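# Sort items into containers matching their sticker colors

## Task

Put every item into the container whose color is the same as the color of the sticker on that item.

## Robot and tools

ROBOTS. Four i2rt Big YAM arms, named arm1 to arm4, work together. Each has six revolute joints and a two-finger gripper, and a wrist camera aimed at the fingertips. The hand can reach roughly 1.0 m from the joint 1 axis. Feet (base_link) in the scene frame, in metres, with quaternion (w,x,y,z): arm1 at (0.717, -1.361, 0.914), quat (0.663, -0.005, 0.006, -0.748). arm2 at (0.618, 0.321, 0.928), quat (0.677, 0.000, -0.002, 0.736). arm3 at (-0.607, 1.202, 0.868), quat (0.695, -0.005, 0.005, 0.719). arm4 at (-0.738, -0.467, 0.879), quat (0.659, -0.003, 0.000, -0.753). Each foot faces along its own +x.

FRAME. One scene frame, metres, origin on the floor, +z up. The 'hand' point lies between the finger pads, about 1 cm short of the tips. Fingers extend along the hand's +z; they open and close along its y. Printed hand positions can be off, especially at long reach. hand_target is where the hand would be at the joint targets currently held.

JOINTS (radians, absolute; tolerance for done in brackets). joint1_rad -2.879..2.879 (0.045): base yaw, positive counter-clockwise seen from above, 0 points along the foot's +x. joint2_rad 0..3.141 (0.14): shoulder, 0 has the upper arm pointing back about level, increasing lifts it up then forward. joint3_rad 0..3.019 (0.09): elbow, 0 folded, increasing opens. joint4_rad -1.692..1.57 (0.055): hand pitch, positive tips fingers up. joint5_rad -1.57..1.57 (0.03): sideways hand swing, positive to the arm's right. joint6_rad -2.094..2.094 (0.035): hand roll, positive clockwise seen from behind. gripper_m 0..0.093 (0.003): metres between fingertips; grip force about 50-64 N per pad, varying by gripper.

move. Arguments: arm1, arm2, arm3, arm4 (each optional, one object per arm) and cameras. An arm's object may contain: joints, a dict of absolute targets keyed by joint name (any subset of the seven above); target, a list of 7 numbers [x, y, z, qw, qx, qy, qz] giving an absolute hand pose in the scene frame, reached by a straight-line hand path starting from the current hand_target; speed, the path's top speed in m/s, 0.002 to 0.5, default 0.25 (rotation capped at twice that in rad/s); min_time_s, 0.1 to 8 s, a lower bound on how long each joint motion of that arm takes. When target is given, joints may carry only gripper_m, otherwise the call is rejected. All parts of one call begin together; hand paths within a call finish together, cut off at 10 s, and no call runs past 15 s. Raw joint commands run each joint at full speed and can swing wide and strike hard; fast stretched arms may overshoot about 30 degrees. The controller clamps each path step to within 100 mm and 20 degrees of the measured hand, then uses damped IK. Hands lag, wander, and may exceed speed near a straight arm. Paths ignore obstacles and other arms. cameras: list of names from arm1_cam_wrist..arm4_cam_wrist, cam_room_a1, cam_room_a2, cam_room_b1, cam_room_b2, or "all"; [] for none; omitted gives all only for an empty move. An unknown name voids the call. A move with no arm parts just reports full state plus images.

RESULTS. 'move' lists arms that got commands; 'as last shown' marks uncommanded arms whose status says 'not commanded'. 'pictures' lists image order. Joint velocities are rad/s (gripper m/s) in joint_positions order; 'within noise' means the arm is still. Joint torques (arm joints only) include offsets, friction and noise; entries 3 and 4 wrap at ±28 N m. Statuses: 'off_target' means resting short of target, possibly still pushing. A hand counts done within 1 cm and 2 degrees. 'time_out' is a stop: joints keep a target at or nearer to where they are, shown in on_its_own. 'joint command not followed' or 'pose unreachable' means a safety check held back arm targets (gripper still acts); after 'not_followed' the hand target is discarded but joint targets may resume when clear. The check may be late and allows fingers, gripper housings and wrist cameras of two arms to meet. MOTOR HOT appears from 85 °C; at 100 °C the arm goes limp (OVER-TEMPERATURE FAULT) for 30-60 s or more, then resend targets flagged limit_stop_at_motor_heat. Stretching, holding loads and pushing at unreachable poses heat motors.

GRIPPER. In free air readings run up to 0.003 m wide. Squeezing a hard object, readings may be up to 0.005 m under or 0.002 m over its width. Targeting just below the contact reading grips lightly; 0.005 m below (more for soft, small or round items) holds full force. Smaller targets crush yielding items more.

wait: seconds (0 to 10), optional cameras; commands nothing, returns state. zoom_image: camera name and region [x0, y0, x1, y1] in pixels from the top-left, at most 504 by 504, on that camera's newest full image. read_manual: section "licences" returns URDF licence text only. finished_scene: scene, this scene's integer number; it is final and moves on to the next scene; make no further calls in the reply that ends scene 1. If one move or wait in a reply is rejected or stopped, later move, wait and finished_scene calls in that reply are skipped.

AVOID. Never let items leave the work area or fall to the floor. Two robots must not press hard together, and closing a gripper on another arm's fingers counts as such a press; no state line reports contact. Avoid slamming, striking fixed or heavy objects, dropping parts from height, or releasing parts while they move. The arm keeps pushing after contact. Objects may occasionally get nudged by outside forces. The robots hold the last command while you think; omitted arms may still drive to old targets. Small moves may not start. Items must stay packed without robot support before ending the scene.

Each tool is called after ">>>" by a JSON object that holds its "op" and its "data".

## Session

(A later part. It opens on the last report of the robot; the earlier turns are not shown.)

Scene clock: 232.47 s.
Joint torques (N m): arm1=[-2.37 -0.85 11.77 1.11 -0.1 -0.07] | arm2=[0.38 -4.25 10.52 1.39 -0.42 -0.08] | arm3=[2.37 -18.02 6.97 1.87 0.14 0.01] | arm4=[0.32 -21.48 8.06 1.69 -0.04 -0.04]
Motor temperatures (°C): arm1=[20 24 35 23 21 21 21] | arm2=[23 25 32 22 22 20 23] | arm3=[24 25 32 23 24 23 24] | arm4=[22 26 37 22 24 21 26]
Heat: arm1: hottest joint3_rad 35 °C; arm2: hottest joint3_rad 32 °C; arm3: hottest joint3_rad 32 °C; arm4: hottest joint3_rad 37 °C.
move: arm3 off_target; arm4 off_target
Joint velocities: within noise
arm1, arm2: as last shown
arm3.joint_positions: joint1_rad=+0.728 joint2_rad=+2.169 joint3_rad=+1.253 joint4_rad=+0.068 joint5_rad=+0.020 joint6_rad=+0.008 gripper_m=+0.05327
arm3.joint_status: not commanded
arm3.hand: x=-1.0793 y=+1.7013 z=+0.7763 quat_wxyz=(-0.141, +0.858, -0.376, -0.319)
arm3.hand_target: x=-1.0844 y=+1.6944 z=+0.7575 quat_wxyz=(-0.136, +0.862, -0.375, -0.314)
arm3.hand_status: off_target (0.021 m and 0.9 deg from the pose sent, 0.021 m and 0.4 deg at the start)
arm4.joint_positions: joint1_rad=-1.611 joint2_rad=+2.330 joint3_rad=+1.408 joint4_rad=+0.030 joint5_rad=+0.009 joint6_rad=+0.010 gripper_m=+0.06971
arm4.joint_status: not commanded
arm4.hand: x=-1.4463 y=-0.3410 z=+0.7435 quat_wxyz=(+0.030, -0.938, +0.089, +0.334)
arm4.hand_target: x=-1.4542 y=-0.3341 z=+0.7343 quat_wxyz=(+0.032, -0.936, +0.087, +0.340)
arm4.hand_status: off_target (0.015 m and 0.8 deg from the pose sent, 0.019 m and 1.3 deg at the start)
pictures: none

>>> {"op": "move", "data": {"arm3": {"target":[-1.082,1.697,0.769,0.1364,-0.8621,0.3748,0.3137],"speed":0.06}, "arm4": {"target":[-1.455,-0.334,0.725,0.0316,-0.936,0.0869,0.3405],"speed":0.06}}}

>>> {"op": "move", "data": {"arm3": {"joints":{"gripper_m":0.08}}}}

>>> {"op": "move", "data": {"arm3": {"target":[-1.035,1.645,0.87,0.1364,-0.8621,0.3748,0.3137],"speed":0.15}, "cameras": ["arm3_cam_wrist","arm4_cam_wrist"]}}

Scene clock: 238.20 s.
Joint torques (N m): arm1=[-3.14 -0.67 11.86 1.09 -0.04 -0.04] | arm2=[0.21 -4.42 10.55 1.4 -0.41 -0.08] | arm3=[1.9 -20.48 6.72 0.98 -0.02 -0.04] | arm4=[0.56 -19.84 8.25 1.66 -0.03 -0.04]
Motor temperatures (°C): arm1=[20 24 35 23 21 21 21] | arm2=[23 25 32 22 22 20 23] | arm3=[24 25 32 24 24 23 24] | arm4=[22 26 37 22 24 21 26]
Heat: arm1: hottest joint3_rad 35 °C; arm2: hottest joint3_rad 32 °C; arm3: hottest joint3_rad 32 °C; arm4: hottest joint3_rad 37 °C.
move: arm3 done; arm4 off_target
Joint velocities: within noise
arm1, arm2: as last shown
arm3.joint_positions: joint1_rad=+0.728 joint2_rad=+2.169 joint3_rad=+1.253 joint4_rad=+0.068 joint5_rad=+0.020 joint6_rad=+0.008 gripper_m=+0.05327
arm3.joint_status: not commanded
arm3.hand: x=-1.0793 y=+1.7013 z=+0.7763 quat_wxyz=(-0.141, +0.858, -0.376, -0.319)
arm3.hand_target: x=-1.0820 y=+1.6969 z=+0.7691 quat_wxyz=(-0.136, +0.862, -0.375, -0.314)
arm3.hand_status: done (0.009 m and 0.9 deg from the pose sent, 0.009 m and 0.9 deg at the start)
arm4.joint_positions: joint1_rad=-1.612 joint2_rad=+2.333 joint3_rad=+1.408 joint4_rad=+0.046 joint5_rad=+0.009 joint6_rad=+0.010 gripper_m=+0.06971
arm4.joint_status: not commanded
arm4.hand: x=-1.4482 y=-0.3404 z=+0.7433 quat_wxyz=(+0.030, -0.936, +0.089, +0.340)
arm4.hand_target: x=-1.4536 y=-0.3341 z=+0.7255 quat_wxyz=(+0.032, -0.936, +0.087, +0.340)
arm4.hand_status: off_target (0.021 m and 0.3 deg from the pose sent, 0.022 m and 0.8 deg at the start)
pictures: none

Scene clock: 238.73 s.
Joint torques (N m): arm1=[-2.67 -0.62 11.82 1.14 -0.06 -0.09] | arm2=[0.21 -4.42 10.55 1.4 -0.41 -0.08] | arm3=[1.96 -20.42 6.69 1.06 -0.01 -0.05] | arm4=[0.91 -19.78 8.2 1.58 -0.07 -0.05]
Motor temperatures (°C): arm1=[20 24 35 23 21 21 21] | arm2=[23 25 32 22 22 20 23] | arm3=[24 26 31 23 24 23 24] | arm4=[22 26 37 22 24 21 26]
Heat: arm1: hottest joint3_rad 35 °C; arm2: hottest joint3_rad 32 °C; arm3: hottest joint3_rad 31 °C; arm4: hottest joint3_rad 37 °C.
move: arm3 done
Joint velocities: within noise
arm1, arm2, arm4: as last shown
arm3.joint_positions: joint1_rad=+0.728 joint2_rad=+2.169 joint3_rad=+1.253 joint4_rad=+0.067 joint5_rad=+0.020 joint6_rad=+0.008 gripper_m=+0.07996
arm3.joint_status: all done
arm3.hand: x=-1.0792 y=+1.7011 z=+0.7761 quat_wxyz=(-0.141, +0.859, -0.376, -0.319)
arm3.hand_target: x=-1.0820 y=+1.6969 z=+0.7692 quat_wxyz=(-0.136, +0.862, -0.375, -0.314)
arm3.hand_status: not commanded
pictures: none

Scene clock: 240.20 s.
Joint torques (N m): arm1=[-2.78 -0.38 11.79 1.1 -0.1 -0.08] | arm2=[0.21 -4.48 10.55 1.37 -0.41 -0.08] | arm3=[2.2 -18.32 6.35 0.99 0.15 0.01] | arm4=[0.56 -20.19 8.27 1.61 -0.04 -0.06]
Motor temperatures (°C): arm1=[20 24 35 23 21 21 21] | arm2=[23 25 32 22 22 20 23] | arm3=[24 26 31 23 24 23 24] | arm4=[22 26 37 22 24 21 26]
Heat: arm1: hottest joint3_rad 35 °C; arm2: hottest joint3_rad 32 °C; arm3: hottest joint3_rad 31 °C; arm4: hottest joint3_rad 37 °C.
move: arm3 done
Joint velocities: within noise
arm1, arm4: as last shown
arm2.joint_positions: joint1_rad=+0.526 joint2_rad=+0.856 joint3_rad=+0.695 joint4_rad=-0.728 joint5_rad=-0.277 joint6_rad=-0.330 gripper_m=+0.07993
arm2.joint_status: not commanded
arm2.hand: x=+0.3759 y=+0.5831 z=+1.1412 quat_wxyz=(-0.097, +0.902, -0.245, -0.343)
arm2.hand_target: x=+0.3800 y=+0.5800 z=+1.1303 quat_wxyz=(-0.089, +0.907, -0.244, -0.330)
arm2.hand_status: not commanded
arm3.joint_positions: joint1_rad=+0.728 joint2_rad=+1.857 joint3_rad=+1.044 joint4_rad=-0.040 joint5_rad=+0.020 joint6_rad=+0.008 gripper_m=+0.07996
arm3.joint_status: not commanded
arm3.hand: x=-1.0322 y=+1.6531 z=+0.8710 quat_wxyz=(-0.140, +0.859, -0.377, -0.317)
arm3.hand_target: x=-1.0350 y=+1.6450 z=+0.8700 quat_wxyz=(-0.136, +0.862, -0.375, -0.314)
arm3.hand_status: done (0.009 m and 0.7 deg from the pose sent, 0.118 m and 0.9 deg at the start)
Images, in order (width x height): arm3_cam_wrist 672x504, arm4_cam_wrist 672x504.

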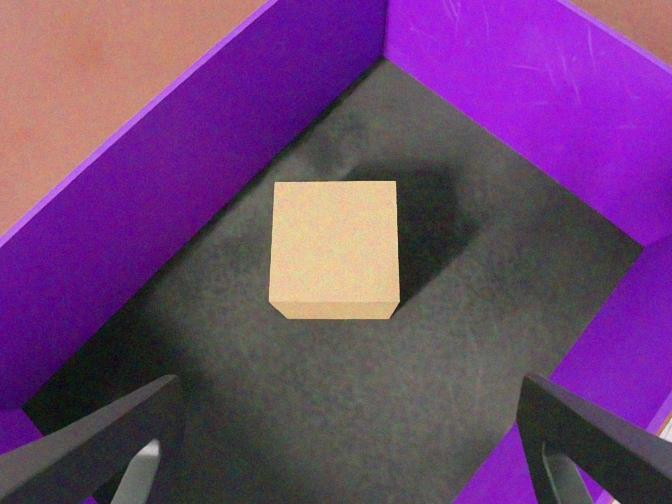

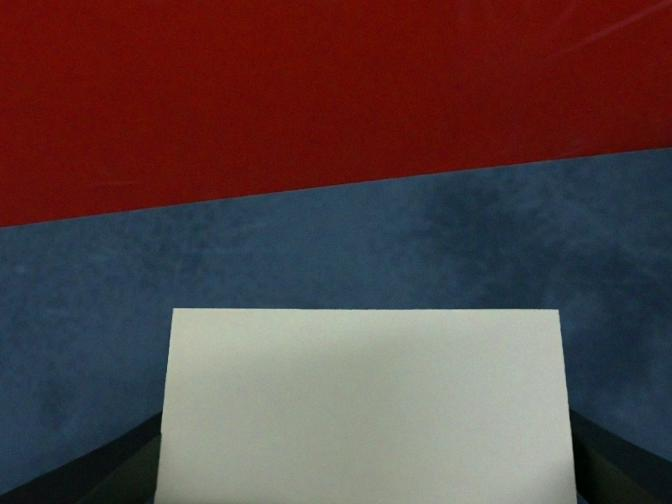

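arm4 is also in contact. Relax, release, lift.

>>> {"op": "move", "data": {"arm4": {"target":[-1.453,-0.334,0.735,0.0316,-0.936,0.0869,0.3405],"speed":0.06}}}

>>> {"op": "move", "data": {"arm4": {"joints":{"gripper_m":0.092}}}}

>>> {"op": "move", "data": {"arm4": {"target":[-1.387,-0.346,0.84,0.0316,-0.936,0.0869,0.3405],"speed":0.15}, "cameras": ["arm3_cam_wrist","arm4_cam_wrist"]}}

Scene clock: 243.90 s.
Joint torques (N m): arm1=[-2.9 -0.56 11.9 1.13 -0.11 -0.02] | arm2=[0.15 -4.37 10.54 1.42 -0.42 -0.07] | arm3=[2.2 -18.49 6.34 0.98 0.15 0.01] | arm4=[0.03 -21.6 7.64 1.1 -0.09 -0.04]
Motor temperatures (°C): arm1=[20 24 35 23 21 21 21] | arm2=[23 25 32 22 22 20 23] | arm3=[24 25 31 23 24 23 24] | arm4=[22 26 37 22 24 21 26]
Heat: arm1: hottest joint3_rad 35 °C; arm2: hottest joint3_rad 32 °C; arm3: hottest joint3_rad 31 °C; arm4: hottest joint3_rad 37 °C.
move: arm4 off_target
Joint velocities: within noise
arm1.joint_positions: joint1_rad=-2.054 joint2_rad=+0.827 joint3_rad=+0.717 joint4_rad=-0.765 joint5_rad=-0.021 joint6_rad=-0.031 gripper_m=+0.09297
arm1.joint_status: not commanded
arm1.hand: x=+0.4276 y=-1.1629 z=+1.1422 quat_wxyz=(+0.096, -0.900, +0.263, +0.335)
arm1.hand_target: x=+0.4300 y=-1.1600 z=+1.1399 quat_wxyz=(+0.096, -0.902, +0.265, +0.328)
arm1.hand_status: not commanded
arm2, arm3: as last shown
arm4.joint_positions: joint1_rad=-1.612 joint2_rad=+2.333 joint3_rad=+1.408 joint4_rad=+0.046 joint5_rad=+0.009 joint6_rad=+0.010 gripper_m=+0.06971
arm4.joint_status: not commanded
arm4.hand: x=-1.4482 y=-0.3404 z=+0.7433 quat_wxyz=(+0.030, -0.936, +0.088, +0.340)
arm4.hand_target: x=-1.4525 y=-0.3340 z=+0.7351 quat_wxyz=(+0.032, -0.936, +0.087, +0.340)
arm4.hand_status: off_target (0.012 m and 0.3 deg from the pose sent, 0.012 m and 0.3 deg at the start)
pictures: none

Scene clock: 244.40 s.
Joint torques (N m): arm1=[-2.78 -0.38 11.82 1.14 -0.04 -0.03] | arm2=[0.32 -4.42 10.54 1.42 -0.41 -0.07] | arm3=[2.32 -18.32 6.31 0.96 0.15 0.01] | arm4=[0.67 -22.01 7.58 1.24 -0.05 -0.01]
Motor temperatures (°C): arm1=[20 24 35 23 21 21 21] | arm2=[23 25 32 22 22 20 23] | arm3=[24 25 31 23 24 23 24] | arm4=[22 26 37 22 24 21 26]
Heat: arm1: hottest joint3_rad 35 °C; arm2: hottest joint3_rad 32 °C; arm3: hottest joint3_rad 31 °C; arm4: hottest joint3_rad 37 °C.
move: arm4 done
Joint velocities: within noise
arm1, arm2, arm3: as last shown
arm4.joint_positions: joint1_rad=-1.612 joint2_rad=+2.333 joint3_rad=+1.408 joint4_rad=+0.046 joint5_rad=+0.009 joint6_rad=+0.010 gripper_m=+0.09191
arm4.joint_status: all done
arm4.hand: x=-1.4481 y=-0.3402 z=+0.7433 quat_wxyz=(+0.030, -0.936, +0.089, +0.340)
arm4.hand_target: x=-1.4525 y=-0.3342 z=+0.7351 quat_wxyz=(+0.032, -0.936, +0.087, +0.340)
arm4.hand_status: not commanded
pictures: none

Scene clock: 245.87 s.
Joint torques (N m): arm1=[-2.96 -0.03 11.84 1.11 -0.08 -0.05] | arm2=[0.21 -4.42 10.52 1.4 -0.41 -0.07] | arm3=[2.26 -18.37 6.32 0.98 0.15 0] | arm4=[0.26 -21.19 6.15 0.69 -0.06 -0.04]
Motor temperatures (°C): arm1=[20 24 35 23 21 21 21] | arm2=[23 25 32 22 22 20 23] | arm3=[24 25 31 23 24 23 24] | arm4=[22 26 36 22 24 21 26]
Heat: arm1: hottest joint3_rad 35 °C; arm2: hottest joint3_rad 32 °C; arm3: hottest joint3_rad 31 °C; arm4: hottest joint3_rad 36 °C.
move: arm4 done
Joint velocities: within noise
arm1, arm2, arm3: as last shown
arm4.joint_positions: joint1_rad=-1.612 joint2_rad=+2.040 joint3_rad=+1.177 joint4_rad=-0.004 joint5_rad=+0.009 joint6_rad=+0.009 gripper_m=+0.09191
arm4.joint_status: not commanded
arm4.hand: x=-1.3903 y=-0.3500 z=+0.8401 quat_wxyz=(+0.031, -0.934, +0.088, +0.345)
arm4.hand_target: x=-1.3870 y=-0.3461 z=+0.8399 quat_wxyz=(+0.032, -0.936, +0.087, +0.340)
arm4.hand_status: done (0.005 m and 0.6 deg from the pose sent, 0.115 m and 0.3 deg at the start)
Images, in order (width x height): arm3_cam_wrist 672x504, arm4_cam_wrist 672x504.

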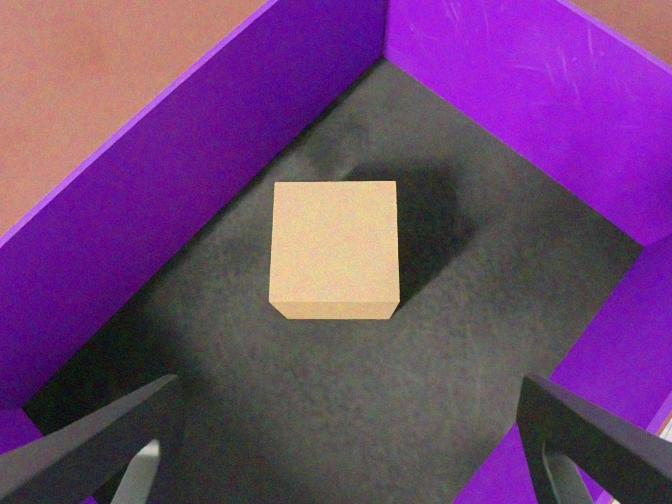

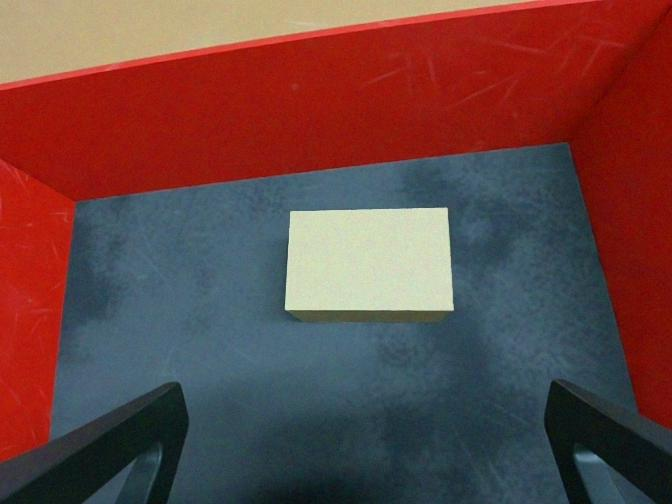

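>>> {"op": "finished_scene", "data": {"scene": 3}}

The scene is finished: the task was done.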